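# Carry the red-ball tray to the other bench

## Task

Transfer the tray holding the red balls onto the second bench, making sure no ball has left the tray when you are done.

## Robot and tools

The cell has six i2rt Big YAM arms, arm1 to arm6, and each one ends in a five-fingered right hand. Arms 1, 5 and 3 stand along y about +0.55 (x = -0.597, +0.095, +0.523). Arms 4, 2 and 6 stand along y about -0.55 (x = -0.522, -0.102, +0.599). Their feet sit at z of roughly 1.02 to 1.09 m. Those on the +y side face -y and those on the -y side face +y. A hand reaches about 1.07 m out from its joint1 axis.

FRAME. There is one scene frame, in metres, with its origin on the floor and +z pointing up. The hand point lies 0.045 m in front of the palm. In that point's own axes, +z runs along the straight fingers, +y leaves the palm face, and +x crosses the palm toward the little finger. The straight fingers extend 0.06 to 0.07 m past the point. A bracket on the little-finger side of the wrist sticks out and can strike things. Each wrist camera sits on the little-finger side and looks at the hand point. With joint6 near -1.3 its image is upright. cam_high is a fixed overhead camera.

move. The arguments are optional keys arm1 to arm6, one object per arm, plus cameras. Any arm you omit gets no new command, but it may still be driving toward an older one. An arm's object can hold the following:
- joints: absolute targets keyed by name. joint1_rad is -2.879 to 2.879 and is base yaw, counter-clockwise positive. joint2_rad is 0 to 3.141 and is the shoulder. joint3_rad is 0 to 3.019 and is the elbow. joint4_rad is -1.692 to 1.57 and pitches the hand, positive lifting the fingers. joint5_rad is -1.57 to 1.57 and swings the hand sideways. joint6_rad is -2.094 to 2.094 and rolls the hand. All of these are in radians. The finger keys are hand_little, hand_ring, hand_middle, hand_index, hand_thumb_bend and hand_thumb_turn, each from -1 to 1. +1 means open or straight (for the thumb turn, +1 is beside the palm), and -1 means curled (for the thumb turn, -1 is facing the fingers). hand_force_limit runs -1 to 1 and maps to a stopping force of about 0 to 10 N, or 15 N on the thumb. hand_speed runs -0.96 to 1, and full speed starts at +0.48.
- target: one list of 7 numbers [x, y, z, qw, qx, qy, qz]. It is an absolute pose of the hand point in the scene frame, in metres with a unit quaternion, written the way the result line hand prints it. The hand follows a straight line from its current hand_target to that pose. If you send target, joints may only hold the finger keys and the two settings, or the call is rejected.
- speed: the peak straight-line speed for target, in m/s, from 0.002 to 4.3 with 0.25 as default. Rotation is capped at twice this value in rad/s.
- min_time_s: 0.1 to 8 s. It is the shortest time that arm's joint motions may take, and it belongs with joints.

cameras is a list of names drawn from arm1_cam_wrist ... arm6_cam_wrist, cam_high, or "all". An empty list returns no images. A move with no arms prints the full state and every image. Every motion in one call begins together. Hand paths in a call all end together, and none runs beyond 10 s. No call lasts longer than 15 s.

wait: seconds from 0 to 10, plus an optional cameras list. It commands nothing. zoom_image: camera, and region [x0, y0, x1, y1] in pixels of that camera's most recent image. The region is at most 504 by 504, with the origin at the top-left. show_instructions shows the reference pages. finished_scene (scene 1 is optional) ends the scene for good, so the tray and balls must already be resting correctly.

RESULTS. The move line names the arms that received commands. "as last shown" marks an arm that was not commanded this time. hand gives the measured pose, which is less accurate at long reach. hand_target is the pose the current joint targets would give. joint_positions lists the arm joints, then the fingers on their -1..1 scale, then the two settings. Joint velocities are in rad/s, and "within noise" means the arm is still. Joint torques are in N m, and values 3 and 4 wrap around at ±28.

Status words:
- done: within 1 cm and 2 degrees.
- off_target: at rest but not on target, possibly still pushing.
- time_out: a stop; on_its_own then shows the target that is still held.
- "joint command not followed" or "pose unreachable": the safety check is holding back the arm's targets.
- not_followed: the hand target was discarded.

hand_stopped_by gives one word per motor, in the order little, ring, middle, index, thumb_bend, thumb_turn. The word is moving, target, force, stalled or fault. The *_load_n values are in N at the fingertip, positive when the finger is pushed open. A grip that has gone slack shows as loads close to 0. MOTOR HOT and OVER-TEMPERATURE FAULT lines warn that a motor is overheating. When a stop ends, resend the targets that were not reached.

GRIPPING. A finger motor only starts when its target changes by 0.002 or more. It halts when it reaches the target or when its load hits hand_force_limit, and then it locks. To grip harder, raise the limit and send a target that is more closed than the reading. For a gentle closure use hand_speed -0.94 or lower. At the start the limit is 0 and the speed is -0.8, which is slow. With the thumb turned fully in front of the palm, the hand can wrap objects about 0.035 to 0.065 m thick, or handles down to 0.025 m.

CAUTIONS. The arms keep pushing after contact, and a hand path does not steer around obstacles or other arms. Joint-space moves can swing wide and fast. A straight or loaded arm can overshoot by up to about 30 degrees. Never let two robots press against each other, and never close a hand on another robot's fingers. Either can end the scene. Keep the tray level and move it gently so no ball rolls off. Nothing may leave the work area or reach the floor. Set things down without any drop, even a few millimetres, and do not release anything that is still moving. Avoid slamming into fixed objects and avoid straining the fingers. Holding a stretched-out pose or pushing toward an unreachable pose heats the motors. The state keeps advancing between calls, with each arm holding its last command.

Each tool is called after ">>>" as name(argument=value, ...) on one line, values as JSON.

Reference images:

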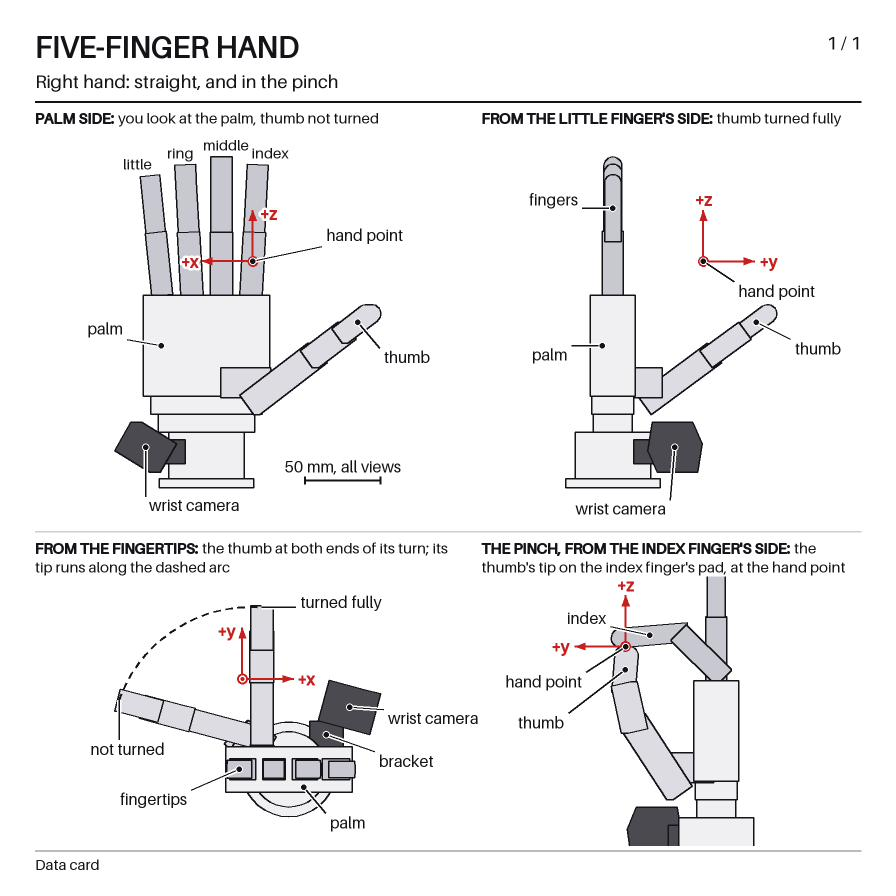

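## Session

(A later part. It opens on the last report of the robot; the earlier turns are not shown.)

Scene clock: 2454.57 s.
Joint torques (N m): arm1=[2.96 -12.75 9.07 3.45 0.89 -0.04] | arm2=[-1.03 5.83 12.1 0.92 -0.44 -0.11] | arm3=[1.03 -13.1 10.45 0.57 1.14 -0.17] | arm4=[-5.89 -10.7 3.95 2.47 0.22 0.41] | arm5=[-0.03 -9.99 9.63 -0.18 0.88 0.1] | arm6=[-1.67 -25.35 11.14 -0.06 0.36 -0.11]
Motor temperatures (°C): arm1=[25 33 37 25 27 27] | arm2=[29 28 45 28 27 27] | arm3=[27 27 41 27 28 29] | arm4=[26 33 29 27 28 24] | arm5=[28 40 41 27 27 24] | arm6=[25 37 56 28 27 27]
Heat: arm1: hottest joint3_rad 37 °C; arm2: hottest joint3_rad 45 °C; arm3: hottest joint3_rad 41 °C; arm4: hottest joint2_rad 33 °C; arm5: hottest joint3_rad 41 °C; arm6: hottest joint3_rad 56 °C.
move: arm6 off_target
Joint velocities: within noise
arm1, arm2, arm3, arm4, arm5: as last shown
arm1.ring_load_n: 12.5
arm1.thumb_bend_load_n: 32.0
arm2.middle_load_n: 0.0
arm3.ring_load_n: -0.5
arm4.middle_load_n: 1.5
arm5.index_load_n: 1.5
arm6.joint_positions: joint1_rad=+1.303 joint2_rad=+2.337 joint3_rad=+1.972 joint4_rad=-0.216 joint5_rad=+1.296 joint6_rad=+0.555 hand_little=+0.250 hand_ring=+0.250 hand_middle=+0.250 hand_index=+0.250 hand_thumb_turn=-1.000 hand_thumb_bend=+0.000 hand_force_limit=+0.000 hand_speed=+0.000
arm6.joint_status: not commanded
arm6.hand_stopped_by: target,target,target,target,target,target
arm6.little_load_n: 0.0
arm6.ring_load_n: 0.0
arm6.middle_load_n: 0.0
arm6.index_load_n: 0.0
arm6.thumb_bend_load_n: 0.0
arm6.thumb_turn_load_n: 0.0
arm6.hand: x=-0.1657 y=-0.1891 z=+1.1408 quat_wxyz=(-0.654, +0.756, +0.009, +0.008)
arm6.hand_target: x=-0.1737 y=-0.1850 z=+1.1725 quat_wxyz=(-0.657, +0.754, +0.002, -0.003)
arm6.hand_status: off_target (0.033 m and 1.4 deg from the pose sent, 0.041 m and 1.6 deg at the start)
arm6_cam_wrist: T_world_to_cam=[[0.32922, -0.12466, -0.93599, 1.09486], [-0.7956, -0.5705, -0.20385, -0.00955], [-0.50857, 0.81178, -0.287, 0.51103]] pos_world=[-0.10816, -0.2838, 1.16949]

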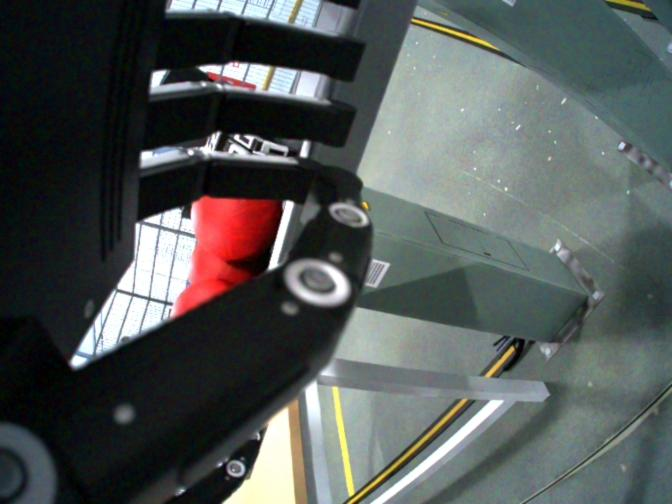

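>>> move(arm6={"target":[-0.174,-0.185,1.20,0.6561,-0.7547,0,0],"speed":0.15}, cameras=["arm6_cam_wrist"])

Scene clock: 2460.70 s.
Joint torques (N m): arm1=[3.08 -12.4 9.02 3.49 0.9 -0.06] | arm2=[-1.08 6.01 12.1 0.92 -0.45 -0.1] | arm3=[0.97 -13.57 10.44 0.54 1.04 -0.17] | arm4=[-5.83 -10.7 3.95 2.47 0.22 0.41] | arm5=[-0.56 -9.29 9.84 -0.27 0.91 0.08] | arm6=[-1.55 -24.53 11.38 -0.05 0.62 0]
Motor temperatures (°C): arm1=[25 33 37 25 27 27] | arm2=[29 28 45 28 27 27] | arm3=[27 27 41 27 28 29] | arm4=[26 33 29 27 28 24] | arm5=[28 40 41 27 27 24] | arm6=[25 37 56 28 27 27]
Heat: arm1: hottest joint3_rad 37 °C; arm2: hottest joint3_rad 45 °C; arm3: hottest joint3_rad 41 °C; arm4: hottest joint2_rad 33 °C; arm5: hottest joint3_rad 41 °C; arm6: hottest joint3_rad 56 °C.
move: arm6 off_target
Joint velocities: within noise
arm1, arm2, arm3, arm4, arm5: as last shown
arm1.ring_load_n: 13.0
arm1.thumb_bend_load_n: 31.5
arm3.ring_load_n: 0.0
arm4.ring_load_n: 4.5
arm4.middle_load_n: 2.0
arm5.middle_load_n: 0.5
arm6.joint_positions: joint1_rad=+1.303 joint2_rad=+2.309 joint3_rad=+2.009 joint4_rad=-0.288 joint5_rad=+1.296 joint6_rad=+0.552 hand_little=+0.250 hand_ring=+0.250 hand_middle=+0.250 hand_index=+0.250 hand_thumb_turn=-1.000 hand_thumb_bend=+0.000 hand_force_limit=+0.000 hand_speed=+0.000
arm6.joint_status: not commanded
arm6.hand_stopped_by: target,target,target,target,target,target
arm6.little_load_n: 0.0
arm6.ring_load_n: 0.0
arm6.middle_load_n: 0.0
arm6.index_load_n: -0.5
arm6.thumb_bend_load_n: 0.0
arm6.thumb_turn_load_n: 0.0
arm6.hand: x=-0.1666 y=-0.1891 z=+1.1715 quat_wxyz=(-0.653, +0.757, +0.013, +0.012)
arm6.hand_target: x=-0.1734 y=-0.1853 z=+1.1983 quat_wxyz=(-0.656, +0.754, +0.001, +0.000)
arm6.hand_status: off_target (0.030 m and 2.0 deg from the pose sent, 0.060 m and 1.4 deg at the start)
arm6_cam_wrist: T_world_to_cam=[[0.339, -0.12617, -0.93229, 1.12095], [-0.79323, -0.57114, -0.21114, 0.0048], [-0.50583, 0.8111, -0.2937, 0.52753]] pos_world=[-0.10936, -0.2837, 1.201]

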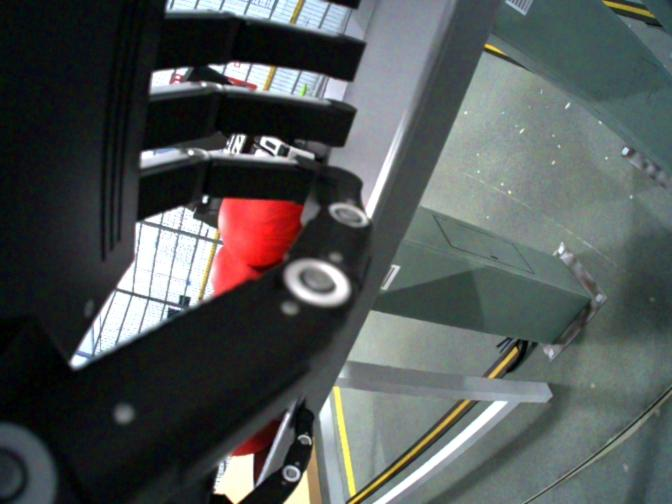

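>>> move(arm6={"target":[-0.172,-0.165,1.18,0.6561,-0.7547,0,0],"speed":0.08}, cameras=["arm6_cam_wrist"])

Scene clock: 2479.43 s.
Joint torques (N m): arm1=[2.67 -12.98 9.14 3.48 0.89 -0.05] | arm2=[-1.32 6.18 12.1 0.9 -0.44 -0.11] | arm3=[0.73 -14.15 10.45 0.57 1.06 -0.14] | arm4=[-5.83 -10.7 3.96 2.47 0.22 0.4] | arm5=[-0.5 -9.29 9.65 0.01 0.91 0.04] | arm6=[-2.49 -22.71 10.52 2.02 0.27 -0.12]
Motor temperatures (°C): arm1=[25 33 37 25 27 27] | arm2=[29 28 45 28 27 27] | arm3=[27 28 41 27 28 29] | arm4=[26 33 29 27 28 24] | arm5=[28 40 41 27 28 24] | arm6=[25 35 55 28 27 27]
Heat: arm1: hottest joint3_rad 37 °C; arm2: hottest joint3_rad 45 °C; arm3: hottest joint3_rad 41 °C; arm4: hottest joint2_rad 33 °C; arm5: hottest joint3_rad 41 °C; arm6: hottest joint3_rad 55 °C.
move: arm6 off_target
Joint velocities: within noise
arm1, arm2, arm3, arm4, arm5: as last shown
arm1.ring_load_n: 12.5
arm1.thumb_bend_load_n: 32.0
arm3.thumb_turn_load_n: 0.5
arm4.ring_load_n: 4.0
arm4.middle_load_n: 1.5
arm5.middle_load_n: 0.0
arm6.joint_positions: joint1_rad=+1.283 joint2_rad=+2.309 joint3_rad=+2.009 joint4_rad=-0.261 joint5_rad=+1.281 joint6_rad=+0.530 hand_little=+0.250 hand_ring=+0.250 hand_middle=+0.250 hand_index=+0.250 hand_thumb_turn=-1.000 hand_thumb_bend=+0.000 hand_force_limit=+0.000 hand_speed=+0.000
arm6.joint_status: not commanded
arm6.hand_stopped_by: target,target,target,target,target,target
arm6.little_load_n: 0.0
arm6.ring_load_n: 0.0
arm6.middle_load_n: 0.0
arm6.index_load_n: -0.5
arm6.thumb_bend_load_n: 0.0
arm6.thumb_turn_load_n: 0.0
arm6.hand: x=-0.1642 y=-0.1742 z=+1.1732 quat_wxyz=(-0.653, +0.757, +0.009, +0.010)
arm6.hand_target: x=-0.1698 y=-0.1616 z=+1.1799 quat_wxyz=(-0.656, +0.755, -0.002, +0.001)
arm6.hand_status: off_target (0.014 m and 1.6 deg from the pose sent, 0.026 m and 2.0 deg at the start)
arm6_cam_wrist: T_world_to_cam=[[0.33147, -0.12884, -0.93463, 1.12457], [-0.79696, -0.56844, -0.20429, 0.00743], [-0.50496, 0.81257, -0.2911, 0.51467]] pos_world=[-0.10695, -0.2691, 1.20239]

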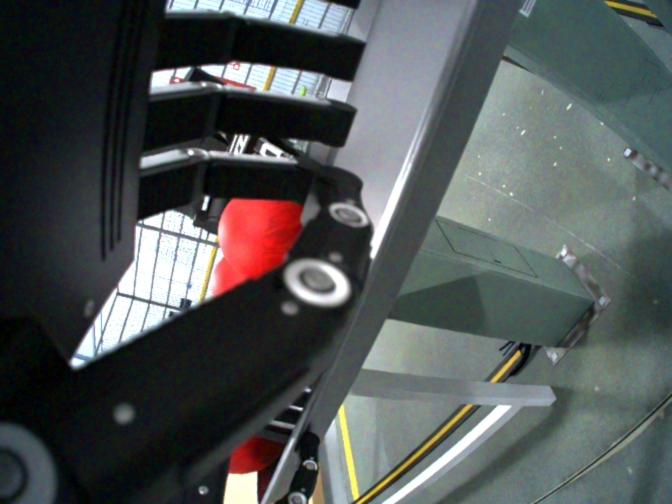

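>>> move(arm6={"target":[-0.172,-0.163,1.152,0.6561,-0.7547,0,0],"speed":0.08}, cameras=["arm6_cam_wrist"])

Scene clock: 2487.67 s.
Joint torques (N m): arm1=[2.9 -12.69 9.03 3.47 0.91 -0.06] | arm2=[-1.03 5.95 12.11 0.91 -0.44 -0.1] | arm3=[0.91 -13.1 10.13 0.47 1.14 -0.19] | arm4=[-5.83 -10.7 3.95 2.5 0.22 0.4] | arm5=[-0.62 -10.29 9.78 -0.16 0.86 0.07] | arm6=[-2.26 -22.89 8.79 2.04 0.25 -0.12]
Motor temperatures (°C): arm1=[25 33 37 25 27 27] | arm2=[29 28 45 28 27 27] | arm3=[27 28 41 27 28 29] | arm4=[26 33 29 27 28 24] | arm5=[28 40 41 27 28 24] | arm6=[25 35 55 28 27 27]
Heat: arm1: hottest joint3_rad 37 °C; arm2: hottest joint3_rad 45 °C; arm3: hottest joint3_rad 41 °C; arm4: hottest joint2_rad 33 °C; arm5: hottest joint3_rad 41 °C; arm6: hottest joint3_rad 55 °C.
move: arm6 off_target
Joint velocities: within noise
arm1, arm3, arm4: as last shown
arm1.thumb_turn_load_n: 4.5
arm2.joint_positions: joint1_rad=-1.211 joint2_rad=+0.327 joint3_rad=+1.026 joint4_rad=-1.056 joint5_rad=-1.150 joint6_rad=-0.288 hand_little=+0.600 hand_ring=+0.600 hand_middle=+0.600 hand_index=+0.600 hand_thumb_turn=-1.000 hand_thumb_bend=+0.150 hand_force_limit=+0.200 hand_speed=-0.600
arm2.joint_status: not commanded
arm2.hand_stopped_by: target,target,target,target,target,target
arm2.little_load_n: 0.0
arm2.ring_load_n: 0.0
arm2.middle_load_n: 0.0
arm2.index_load_n: 0.0
arm2.thumb_bend_load_n: 0.0
arm2.thumb_turn_load_n: 0.0
arm2.hand: x=-0.1003 y=-0.3579 z=+1.4892 quat_wxyz=(-0.655, +0.756, -0.007, -0.011)
arm2.hand_target: x=-0.1016 y=-0.3595 z=+1.5010 quat_wxyz=(-0.657, +0.754, +0.000, -0.001)
arm2.hand_status: not commanded
arm4.ring_load_n: 4.5
arm5.joint_positions: joint1_rad=+0.115 joint2_rad=+1.729 joint3_rad=+1.002 joint4_rad=-0.638 joint5_rad=+1.437 joint6_rad=+1.335 hand_little=-0.356 hand_ring=-0.217 hand_middle=+0.056 hand_index=-0.117 hand_thumb_turn=-1.000 hand_thumb_bend=+0.001 hand_force_limit=+0.200 hand_speed=-0.920
arm5.joint_status: not commanded
arm5.hand_stopped_by: force,force,force,force,force,target
arm5.little_load_n: 12.5
arm5.ring_load_n: 3.0
arm5.middle_load_n: 0.0
arm5.index_load_n: 1.0
arm5.thumb_bend_load_n: 15.0
arm5.thumb_turn_load_n: 3.0
arm5.hand: x=-0.0313 y=+0.0516 z=+1.1125 quat_wxyz=(+0.436, -0.485, -0.580, +0.488)
arm5.hand_target: x=-0.0326 y=+0.0407 z=+1.1200 quat_wxyz=(+0.433, -0.491, -0.572, +0.494)
arm5.hand_status: not commanded
arm6.joint_positions: joint1_rad=+1.288 joint2_rad=+2.337 joint3_rad=+2.009 joint4_rad=-0.204 joint5_rad=+1.279 joint6_rad=+0.524 hand_little=+0.250 hand_ring=+0.250 hand_middle=+0.250 hand_index=+0.250 hand_thumb_turn=-1.000 hand_thumb_bend=+0.000 hand_force_limit=+0.000 hand_speed=+0.000
arm6.joint_status: not commanded
arm6.hand_stopped_by: target,target,target,target,target,target
arm6.little_load_n: 0.0
arm6.ring_load_n: 0.0
arm6.middle_load_n: 0.0
arm6.index_load_n: 0.0
arm6.thumb_bend_load_n: 0.0
arm6.thumb_turn_load_n: 0.0
arm6.hand: x=-0.1721 y=-0.1762 z=+1.1582 quat_wxyz=(-0.655, +0.755, +0.004, -0.001)
arm6.hand_target: x=-0.1732 y=-0.1668 z=+1.1521 quat_wxyz=(-0.656, +0.755, +0.002, -0.001)
arm6.hand_status: off_target (0.015 m and 0.5 deg from the pose sent, 0.025 m and 1.6 deg at the start)
arm6_cam_wrist: T_world_to_cam=[[0.31135, -0.12071, -0.9426, 1.12024], [-0.79736, -0.57281, -0.19001, -0.0204], [-0.51699, 0.81075, -0.27459, 0.48627]] pos_world=[-0.11365, -0.2707, 1.18559]

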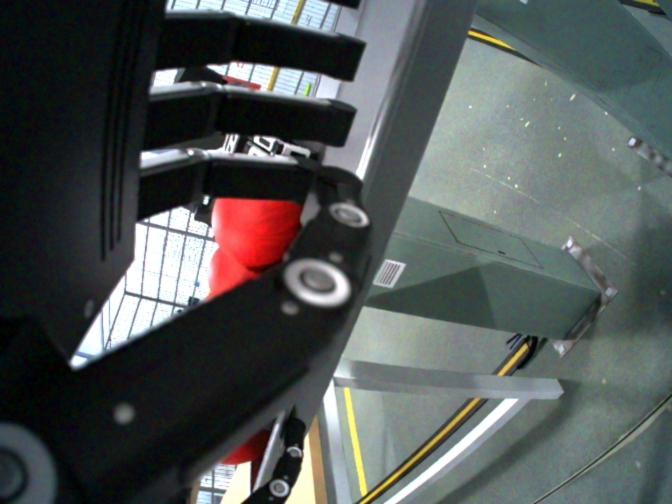

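>>> move(arm6={"target":[-0.170,-0.163,1.134,0.6561,-0.7547,0,0],"speed":0.08}, cameras=["arm6_cam_wrist"])

Scene clock: 2495.47 s.
Joint torques (N m): arm1=[3.14 -12.4 8.99 3.47 0.91 -0.04] | arm2=[-1.14 6.07 12.1 0.87 -0.45 -0.1] | arm3=[0.62 -14.27 10.4 0.23 1.09 -0.21] | arm4=[-5.83 -10.87 3.88 2.5 0.21 0.4] | arm5=[-0.21 -8.59 9.65 -0.49 0.84 0.04] | arm6=[-2.61 -22.3 7.95 2.03 0.23 -0.11]
Motor temperatures (°C): arm1=[25 33 37 25 27 27] | arm2=[29 28 45 28 27 27] | arm3=[27 28 41 27 28 28] | arm4=[26 33 29 27 28 24] | arm5=[28 40 41 27 28 24] | arm6=[25 35 54 28 27 27]
Heat: arm1: hottest joint3_rad 37 °C; arm2: hottest joint3_rad 45 °C; arm3: hottest joint3_rad 41 °C; arm4: hottest joint2_rad 33 °C; arm5: hottest joint3_rad 41 °C; arm6: hottest joint3_rad 54 °C.
move: arm6 off_target
Joint velocities: within noise
arm1, arm2, arm3, arm5: as last shown
arm1.thumb_turn_load_n: 4.0
arm1.hand_target: x=-0.2455 y=+0.1705 z=+1.1172 quat_wxyz=(-0.001, +0.001, -0.756, +0.655)
arm3.thumb_turn_load_n: 0.0
arm4.joint_positions: joint1_rad=-0.787 joint2_rad=+1.790 joint3_rad=+0.380 joint4_rad=+1.185 joint5_rad=-0.842 joint6_rad=-0.184 hand_little=-0.253 hand_ring=-0.192 hand_middle=-0.158 hand_index=-0.211 hand_thumb_turn=-1.000 hand_thumb_bend=+0.005 hand_force_limit=+0.400 hand_speed=-0.920
arm4.joint_status: not commanded
arm4.hand_stopped_by: force,force,force,force,force,target
arm4.little_load_n: 6.5
arm4.ring_load_n: 4.0
arm4.middle_load_n: 2.0
arm4.index_load_n: 8.0
arm4.thumb_bend_load_n: 23.5
arm4.thumb_turn_load_n: 3.0
arm4.hand: x=-0.3469 y=-0.1592 z=+1.0912 quat_wxyz=(-0.650, +0.759, +0.029, -0.016)
arm4.hand_target: x=-0.3237 y=-0.1652 z=+1.0990 quat_wxyz=(-0.656, +0.754, +0.000, -0.001)
arm4.hand_status: not commanded
arm5.index_load_n: 1.5
arm5.hand_target: x=-0.0326 y=+0.0407 z=+1.1202 quat_wxyz=(+0.433, -0.491, -0.572, +0.494)
arm6.joint_positions: joint1_rad=+1.288 joint2_rad=+2.346 joint3_rad=+1.995 joint4_rad=-0.167 joint5_rad=+1.279 joint6_rad=+0.524 hand_little=+0.250 hand_ring=+0.250 hand_middle=+0.250 hand_index=+0.250 hand_thumb_turn=-1.000 hand_thumb_bend=+0.000 hand_force_limit=+0.000 hand_speed=+0.000
arm6.joint_status: not commanded
arm6.hand_stopped_by: target,target,target,target,target,target
arm6.little_load_n: 0.0
arm6.ring_load_n: 0.0
arm6.middle_load_n: 0.0
arm6.index_load_n: 0.0
arm6.thumb_bend_load_n: 0.0
arm6.thumb_turn_load_n: 0.0
arm6.hand: x=-0.1728 y=-0.1759 z=+1.1490 quat_wxyz=(-0.657, +0.754, +0.000, -0.006)
arm6.hand_target: x=-0.1694 y=-0.1640 z=+1.1336 quat_wxyz=(-0.656, +0.755, +0.000, +0.000)
arm6.hand_status: off_target (0.020 m and 0.7 deg from the pose sent, 0.028 m and 0.5 deg at the start)
arm6_cam_wrist: T_world_to_cam=[[0.29868, -0.11754, -0.94709, 1.11533], [-0.7998, -0.57227, -0.18121, -0.03302], [-0.52069, 0.8116, -0.26493, 0.47166]] pos_world=[-0.11395, -0.2706, 1.17529]

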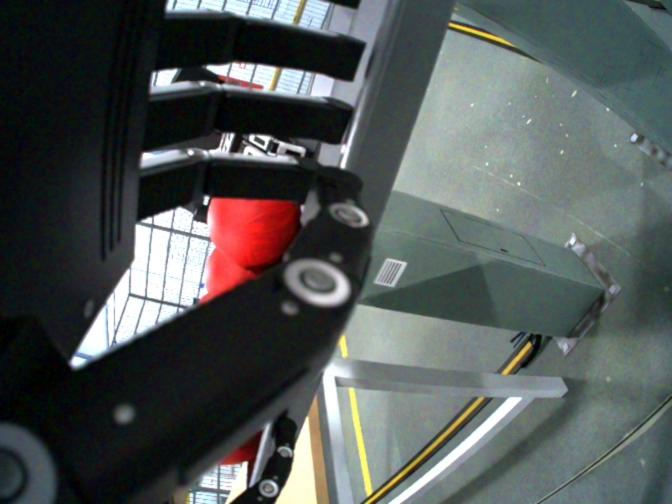

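>>> move(arm6={"target":[-0.168,-0.143,1.122,0.6561,-0.7547,0,0],"speed":0.06}, cameras=["arm6_cam_wrist"])

Scene clock: 2501.63 s.
Joint torques (N m): arm1=[3.25 -12.75 9.03 3.54 0.87 -0.04] | arm2=[-1.2 5.95 12.1 0.9 -0.44 -0.11] | arm3=[0.67 -14.39 10.17 0.44 1.1 -0.14] | arm4=[-5.89 -10.87 3.89 2.47 0.21 0.4] | arm5=[-0.5 -9.35 9.83 -0.32 0.93 0.12] | arm6=[-2.37 -22.95 8.38 2.18 0.21 -0.13]
Motor temperatures (°C): arm1=[25 33 37 25 27 27] | arm2=[29 28 45 28 27 27] | arm3=[27 28 41 27 28 28] | arm4=[26 33 29 27 28 24] | arm5=[28 40 41 27 28 24] | arm6=[25 35 55 28 27 27]
Heat: arm1: hottest joint3_rad 37 °C; arm2: hottest joint3_rad 45 °C; arm3: hottest joint3_rad 41 °C; arm4: hottest joint2_rad 33 °C; arm5: hottest joint3_rad 41 °C; arm6: hottest joint3_rad 55 °C.
move: arm6 off_target
Joint velocities: within noise
arm1, arm2, arm3, arm4, arm5: as last shown
arm1.ring_load_n: 13.0
arm1.thumb_bend_load_n: 31.5
arm4.ring_load_n: 4.5
arm4.middle_load_n: 1.5
arm6.joint_positions: joint1_rad=+1.248 joint2_rad=+2.374 joint3_rad=+1.995 joint4_rad=-0.112 joint5_rad=+1.256 joint6_rad=+0.487 hand_little=+0.250 hand_ring=+0.250 hand_middle=+0.250 hand_index=+0.250 hand_thumb_turn=-1.000 hand_thumb_bend=+0.000 hand_force_limit=+0.000 hand_speed=+0.000
arm6.joint_status: not commanded
arm6.hand_stopped_by: target,target,target,target,target,target
arm6.little_load_n: 0.0
arm6.ring_load_n: 0.0
arm6.middle_load_n: 0.0
arm6.index_load_n: 0.0
arm6.thumb_bend_load_n: 0.0
arm6.thumb_turn_load_n: 0.0
arm6.hand: x=-0.1645 y=-0.1456 z=+1.1316 quat_wxyz=(-0.655, +0.755, -0.004, +0.001)
arm6.hand_target: x=-0.1629 y=-0.1347 z=+1.1224 quat_wxyz=(-0.656, +0.755, -0.005, +0.004)
arm6.hand_status: off_target (0.011 m and 0.5 deg from the pose sent, 0.043 m and 0.7 deg at the start)
arm6_cam_wrist: T_world_to_cam=[[0.30339, -0.12494, -0.94464, 1.09687], [-0.80676, -0.56122, -0.18488, -0.00757], [-0.50705, 0.81819, -0.27106, 0.45686]] pos_world=[-0.10724, -0.24101, 1.15859]

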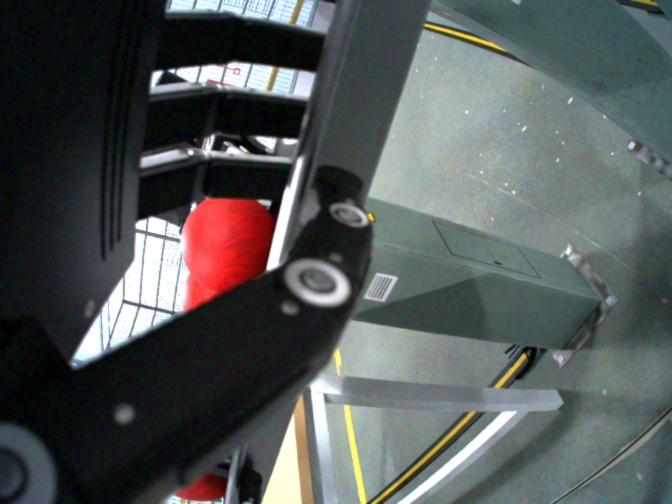

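>>> move(arm6={"joints":{"hand_little":-0.5,"hand_ring":-0.5,"hand_middle":-0.5,"hand_index":-0.5,"hand_speed":-0.9,"hand_force_limit":-0.6}}, cameras=["arm6_cam_wrist"])

>>> move(arm6={"joints":{"hand_little":-0.6,"hand_ring":-0.6,"hand_middle":-0.6,"hand_index":-0.6,"hand_thumb_bend":-0.2,"hand_speed":-0.92,"hand_force_limit":0.2}}, cameras=["arm6_cam_wrist"])

Scene clock: 2514.00 s.
Joint torques (N m): arm1=[2.84 -12.04 9.06 3.47 0.9 -0.04] | arm2=[-1.08 6.07 12.11 0.91 -0.43 -0.11] | arm3=[1.32 -13.74 10.35 0.53 1.16 -0.21] | arm4=[-5.89 -10.87 3.89 2.5 0.22 0.4] | arm5=[-0.56 -10.29 9.66 -0.29 0.89 0.07] | arm6=[-2.26 -22.77 8.38 1.73 0.32 -0.11]
Motor temperatures (°C): arm1=[25 33 37 25 27 27] | arm2=[29 28 45 28 27 27] | arm3=[27 28 41 27 28 28] | arm4=[26 33 29 27 28 24] | arm5=[28 40 41 27 28 24] | arm6=[25 35 55 28 27 27]
Heat: arm1: hottest joint3_rad 37 °C; arm2: hottest joint3_rad 45 °C; arm3: hottest joint3_rad 41 °C; arm4: hottest joint2_rad 33 °C; arm5: hottest joint3_rad 41 °C; arm6: hottest joint3_rad 55 °C.
move: arm6 off_target
Joint velocities: within noise
arm1.joint_positions: joint1_rad=+0.999 joint2_rad=+1.558 joint3_rad=+0.576 joint4_rad=+0.628 joint5_rad=+0.978 joint6_rad=+0.219 hand_little=-0.180 hand_ring=-0.138 hand_middle=-0.033 hand_index=-0.143 hand_thumb_turn=-1.000 hand_thumb_bend=+0.007 hand_force_limit=+0.400 hand_speed=-0.920
arm1.joint_status: not commanded
arm1.hand_stopped_by: force,force,force,force,force,target
arm1.little_load_n: 2.0
arm1.ring_load_n: 12.5
arm1.middle_load_n: 0.0
arm1.index_load_n: 16.0
arm1.thumb_bend_load_n: 31.5
arm1.thumb_turn_load_n: 4.5
arm1.hand: x=-0.2746 y=+0.1672 z=+1.0825 quat_wxyz=(+0.038, +0.017, -0.773, +0.633)
arm1.hand_target: x=-0.2455 y=+0.1705 z=+1.1172 quat_wxyz=(-0.001, +0.001, -0.756, +0.655)
arm1.hand_status: not commanded
arm2, arm4, arm5: as last shown
arm3.joint_positions: joint1_rad=+0.022 joint2_rad=+1.604 joint3_rad=+1.019 joint4_rad=-0.476 joint5_rad=+1.554 joint6_rad=-0.232 hand_little=+0.250 hand_ring=+0.250 hand_middle=+0.250 hand_index=+0.250 hand_thumb_turn=-1.000 hand_thumb_bend=+0.000 hand_force_limit=+0.000 hand_speed=+0.000
arm3.joint_status: not commanded
arm3.hand_stopped_by: target,target,target,target,target,target
arm3.little_load_n: 0.0
arm3.ring_load_n: 0.0
arm3.middle_load_n: 0.0
arm3.index_load_n: 0.0
arm3.thumb_bend_load_n: 0.0
arm3.thumb_turn_load_n: 0.0
arm3.hand: x=+0.3499 y=+0.1302 z=+1.2696 quat_wxyz=(+0.690, -0.078, -0.709, +0.120)
arm3.hand_target: x=+0.3473 y=+0.1216 z=+1.2779 quat_wxyz=(+0.693, -0.081, -0.707, +0.117)
arm3.hand_status: not commanded
arm4.middle_load_n: 2.0
arm4.hand_target: x=-0.3238 y=-0.1651 z=+1.0992 quat_wxyz=(-0.656, +0.754, +0.000, -0.001)
arm5.joint_positions: joint1_rad=+0.115 joint2_rad=+1.730 joint3_rad=+1.002 joint4_rad=-0.638 joint5_rad=+1.437 joint6_rad=+1.335 hand_little=-0.356 hand_ring=-0.217 hand_middle=+0.056 hand_index=-0.117 hand_thumb_turn=-1.000 hand_thumb_bend=+0.001 hand_force_limit=+0.200 hand_speed=-0.920
arm5.thumb_bend_load_n: 15.5
arm5.thumb_turn_load_n: 3.5
arm5.hand: x=-0.0313 y=+0.0517 z=+1.1118 quat_wxyz=(+0.436, -0.485, -0.580, +0.488)
arm5.hand_target: x=-0.0327 y=+0.0408 z=+1.1196 quat_wxyz=(+0.433, -0.491, -0.572, +0.493)
arm6.joint_positions: joint1_rad=+1.243 joint2_rad=+2.374 joint3_rad=+1.997 joint4_rad=-0.103 joint5_rad=+1.253 joint6_rad=+0.484 hand_little=-0.065 hand_ring=-0.046 hand_middle=-0.038 hand_index=-0.084 hand_thumb_turn=-1.000 hand_thumb_bend=+0.001 hand_force_limit=-0.600 hand_speed=-0.900
arm6.joint_status: hand_little off_target (ended at -0.065, target -0.500); hand_ring off_target (ended at -0.046, target -0.500); hand_middle off_target (ended at -0.038, target -0.500); hand_index off_target (ended at -0.084, target -0.500); the others done
arm6.hand_stopped_by: force,force,force,force,target,target
arm6.little_load_n: 2.5
arm6.ring_load_n: 2.0
arm6.middle_load_n: 0.0
arm6.index_load_n: 1.5
arm6.thumb_bend_load_n: 3.0
arm6.thumb_turn_load_n: 0.0
arm6.hand: x=-0.1645 y=-0.1418 z=+1.1334 quat_wxyz=(-0.656, +0.755, -0.007, -0.001)
arm6.hand_target: x=-0.1629 y=-0.1335 z=+1.1233 quat_wxyz=(-0.656, +0.755, -0.006, +0.003)
arm6.hand_status: not commanded
arm6_cam_wrist: T_world_to_cam=[[0.29591, -0.12372, -0.94717, 1.10084], [-0.80895, -0.55977, -0.17961, -0.01125], [-0.50797, 0.81936, -0.26573, 0.44829]] pos_world=[-0.10713, -0.23741, 1.15978]

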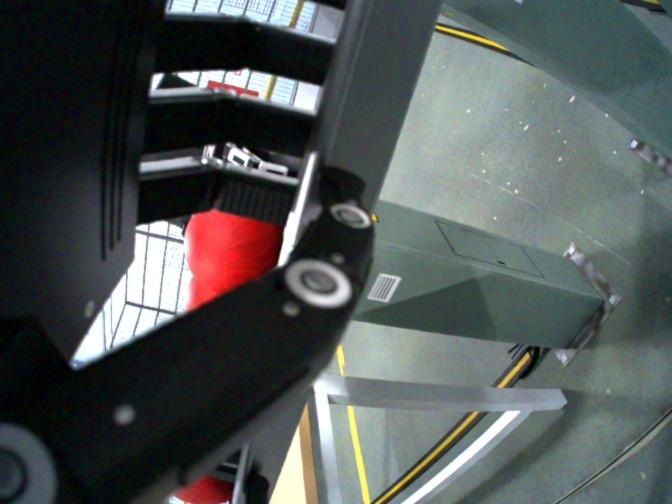

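Scene clock: 2515.03 s.
Joint torques (N m): arm1=[2.78 -12.63 8.88 3.59 0.94 -0.08] | arm2=[-1.08 6.07 12.07 0.95 -0.44 -0.11] | arm3=[1.44 -13.39 10.36 0.42 1.11 -0.21] | arm4=[-5.83 -10.87 3.9 2.48 0.22 0.4] | arm5=[0.09 -9.47 9.83 -0.35 0.97 0.06] | arm6=[-1.85 -22.77 8.39 1.47 0.56 -0.07]
Motor temperatures (°C): arm1=[25 33 37 25 27 27] | arm2=[29 28 45 28 27 27] | arm3=[27 28 41 27 28 28] | arm4=[26 33 29 27 28 24] | arm5=[28 40 41 27 28 24] | arm6=[25 35 55 28 27 27]
Heat: arm1: hottest joint3_rad 37 °C; arm2: hottest joint3_rad 45 °C; arm3: hottest joint3_rad 41 °C; arm4: hottest joint2_rad 33 °C; arm5: hottest joint3_rad 41 °C; arm6: hottest joint3_rad 55 °C.
move: arm6 off_target
Joint velocities: within noise
arm1, arm2, arm3, arm4, arm5: as last shown
arm1.joint_positions: joint1_rad=+0.999 joint2_rad=+1.558 joint3_rad=+0.578 joint4_rad=+0.628 joint5_rad=+0.978 joint6_rad=+0.219 hand_little=-0.180 hand_ring=-0.138 hand_middle=-0.033 hand_index=-0.143 hand_thumb_turn=-1.000 hand_thumb_bend=+0.007 hand_force_limit=+0.400 hand_speed=-0.920
arm1.thumb_turn_load_n: 5.0
arm1.hand: x=-0.2741 y=+0.1668 z=+1.0831 quat_wxyz=(+0.037, +0.017, -0.773, +0.633)
arm1.hand_target: x=-0.2456 y=+0.1703 z=+1.1175 quat_wxyz=(-0.001, +0.000, -0.755, +0.655)
arm4.joint_positions: joint1_rad=-0.789 joint2_rad=+1.790 joint3_rad=+0.380 joint4_rad=+1.185 joint5_rad=-0.842 joint6_rad=-0.184 hand_little=-0.253 hand_ring=-0.192 hand_middle=-0.158 hand_index=-0.211 hand_thumb_turn=-1.000 hand_thumb_bend=+0.005 hand_force_limit=+0.400 hand_speed=-0.920
arm4.ring_load_n: 4.0
arm4.thumb_bend_load_n: 24.0
arm4.thumb_turn_load_n: 2.5
arm4.hand: x=-0.3463 y=-0.1594 z=+1.0912 quat_wxyz=(-0.650, +0.759, +0.029, -0.016)
arm4.hand_target: x=-0.3236 y=-0.1652 z=+1.0992 quat_wxyz=(-0.656, +0.754, +0.000, +0.000)
arm5.joint_positions: joint1_rad=+0.116 joint2_rad=+1.730 joint3_rad=+1.002 joint4_rad=-0.638 joint5_rad=+1.437 joint6_rad=+1.335 hand_little=-0.356 hand_ring=-0.217 hand_middle=+0.056 hand_index=-0.117 hand_thumb_turn=-1.000 hand_thumb_bend=+0.001 hand_force_limit=+0.200 hand_speed=-0.920
arm5.little_load_n: 11.5
arm5.ring_load_n: 2.5
arm5.index_load_n: 2.0
arm5.thumb_bend_load_n: 15.0
arm5.hand: x=-0.0305 y=+0.0515 z=+1.1118 quat_wxyz=(+0.436, -0.485, -0.580, +0.488)
arm5.hand_target: x=-0.0326 y=+0.0410 z=+1.1195 quat_wxyz=(+0.433, -0.491, -0.573, +0.493)
arm6.joint_positions: joint1_rad=+1.239 joint2_rad=+2.374 joint3_rad=+1.997 joint4_rad=-0.098 joint5_rad=+1.247 joint6_rad=+0.472 hand_little=-0.145 hand_ring=-0.110 hand_middle=-0.088 hand_index=-0.142 hand_thumb_turn=-1.000 hand_thumb_bend=-0.002 hand_force_limit=+0.200 hand_speed=-0.920
arm6.joint_status: hand_little off_target (ended at -0.145, target -0.600); hand_ring off_target (ended at -0.110, target -0.600); hand_middle off_target (ended at -0.088, target -0.600); hand_index off_target (ended at -0.142, target -0.600); hand_thumb_bend off_target (ended at -0.002, target -0.200); the others done
arm6.hand_stopped_by: force,force,force,force,force,target
arm6.little_load_n: 7.0
arm6.ring_load_n: 5.0
arm6.middle_load_n: 2.5
arm6.index_load_n: 4.5
arm6.thumb_bend_load_n: 17.5
arm6.thumb_turn_load_n: 0.5
arm6.hand: x=-0.1635 y=-0.1386 z=+1.1333 quat_wxyz=(-0.655, +0.755, -0.003, +0.001)
arm6.hand_target: x=-0.1623 y=-0.1336 z=+1.1229 quat_wxyz=(-0.656, +0.755, -0.002, +0.006)
arm6.hand_status: not commanded
arm6_cam_wrist: T_world_to_cam=[[0.3028, -0.12434, -0.94491, 1.09931], [-0.8062, -0.56217, -0.18438, -0.00321], [-0.50827, 0.81762, -0.27047, 0.45118]] pos_world=[-0.10614, -0.23401, 1.16019]

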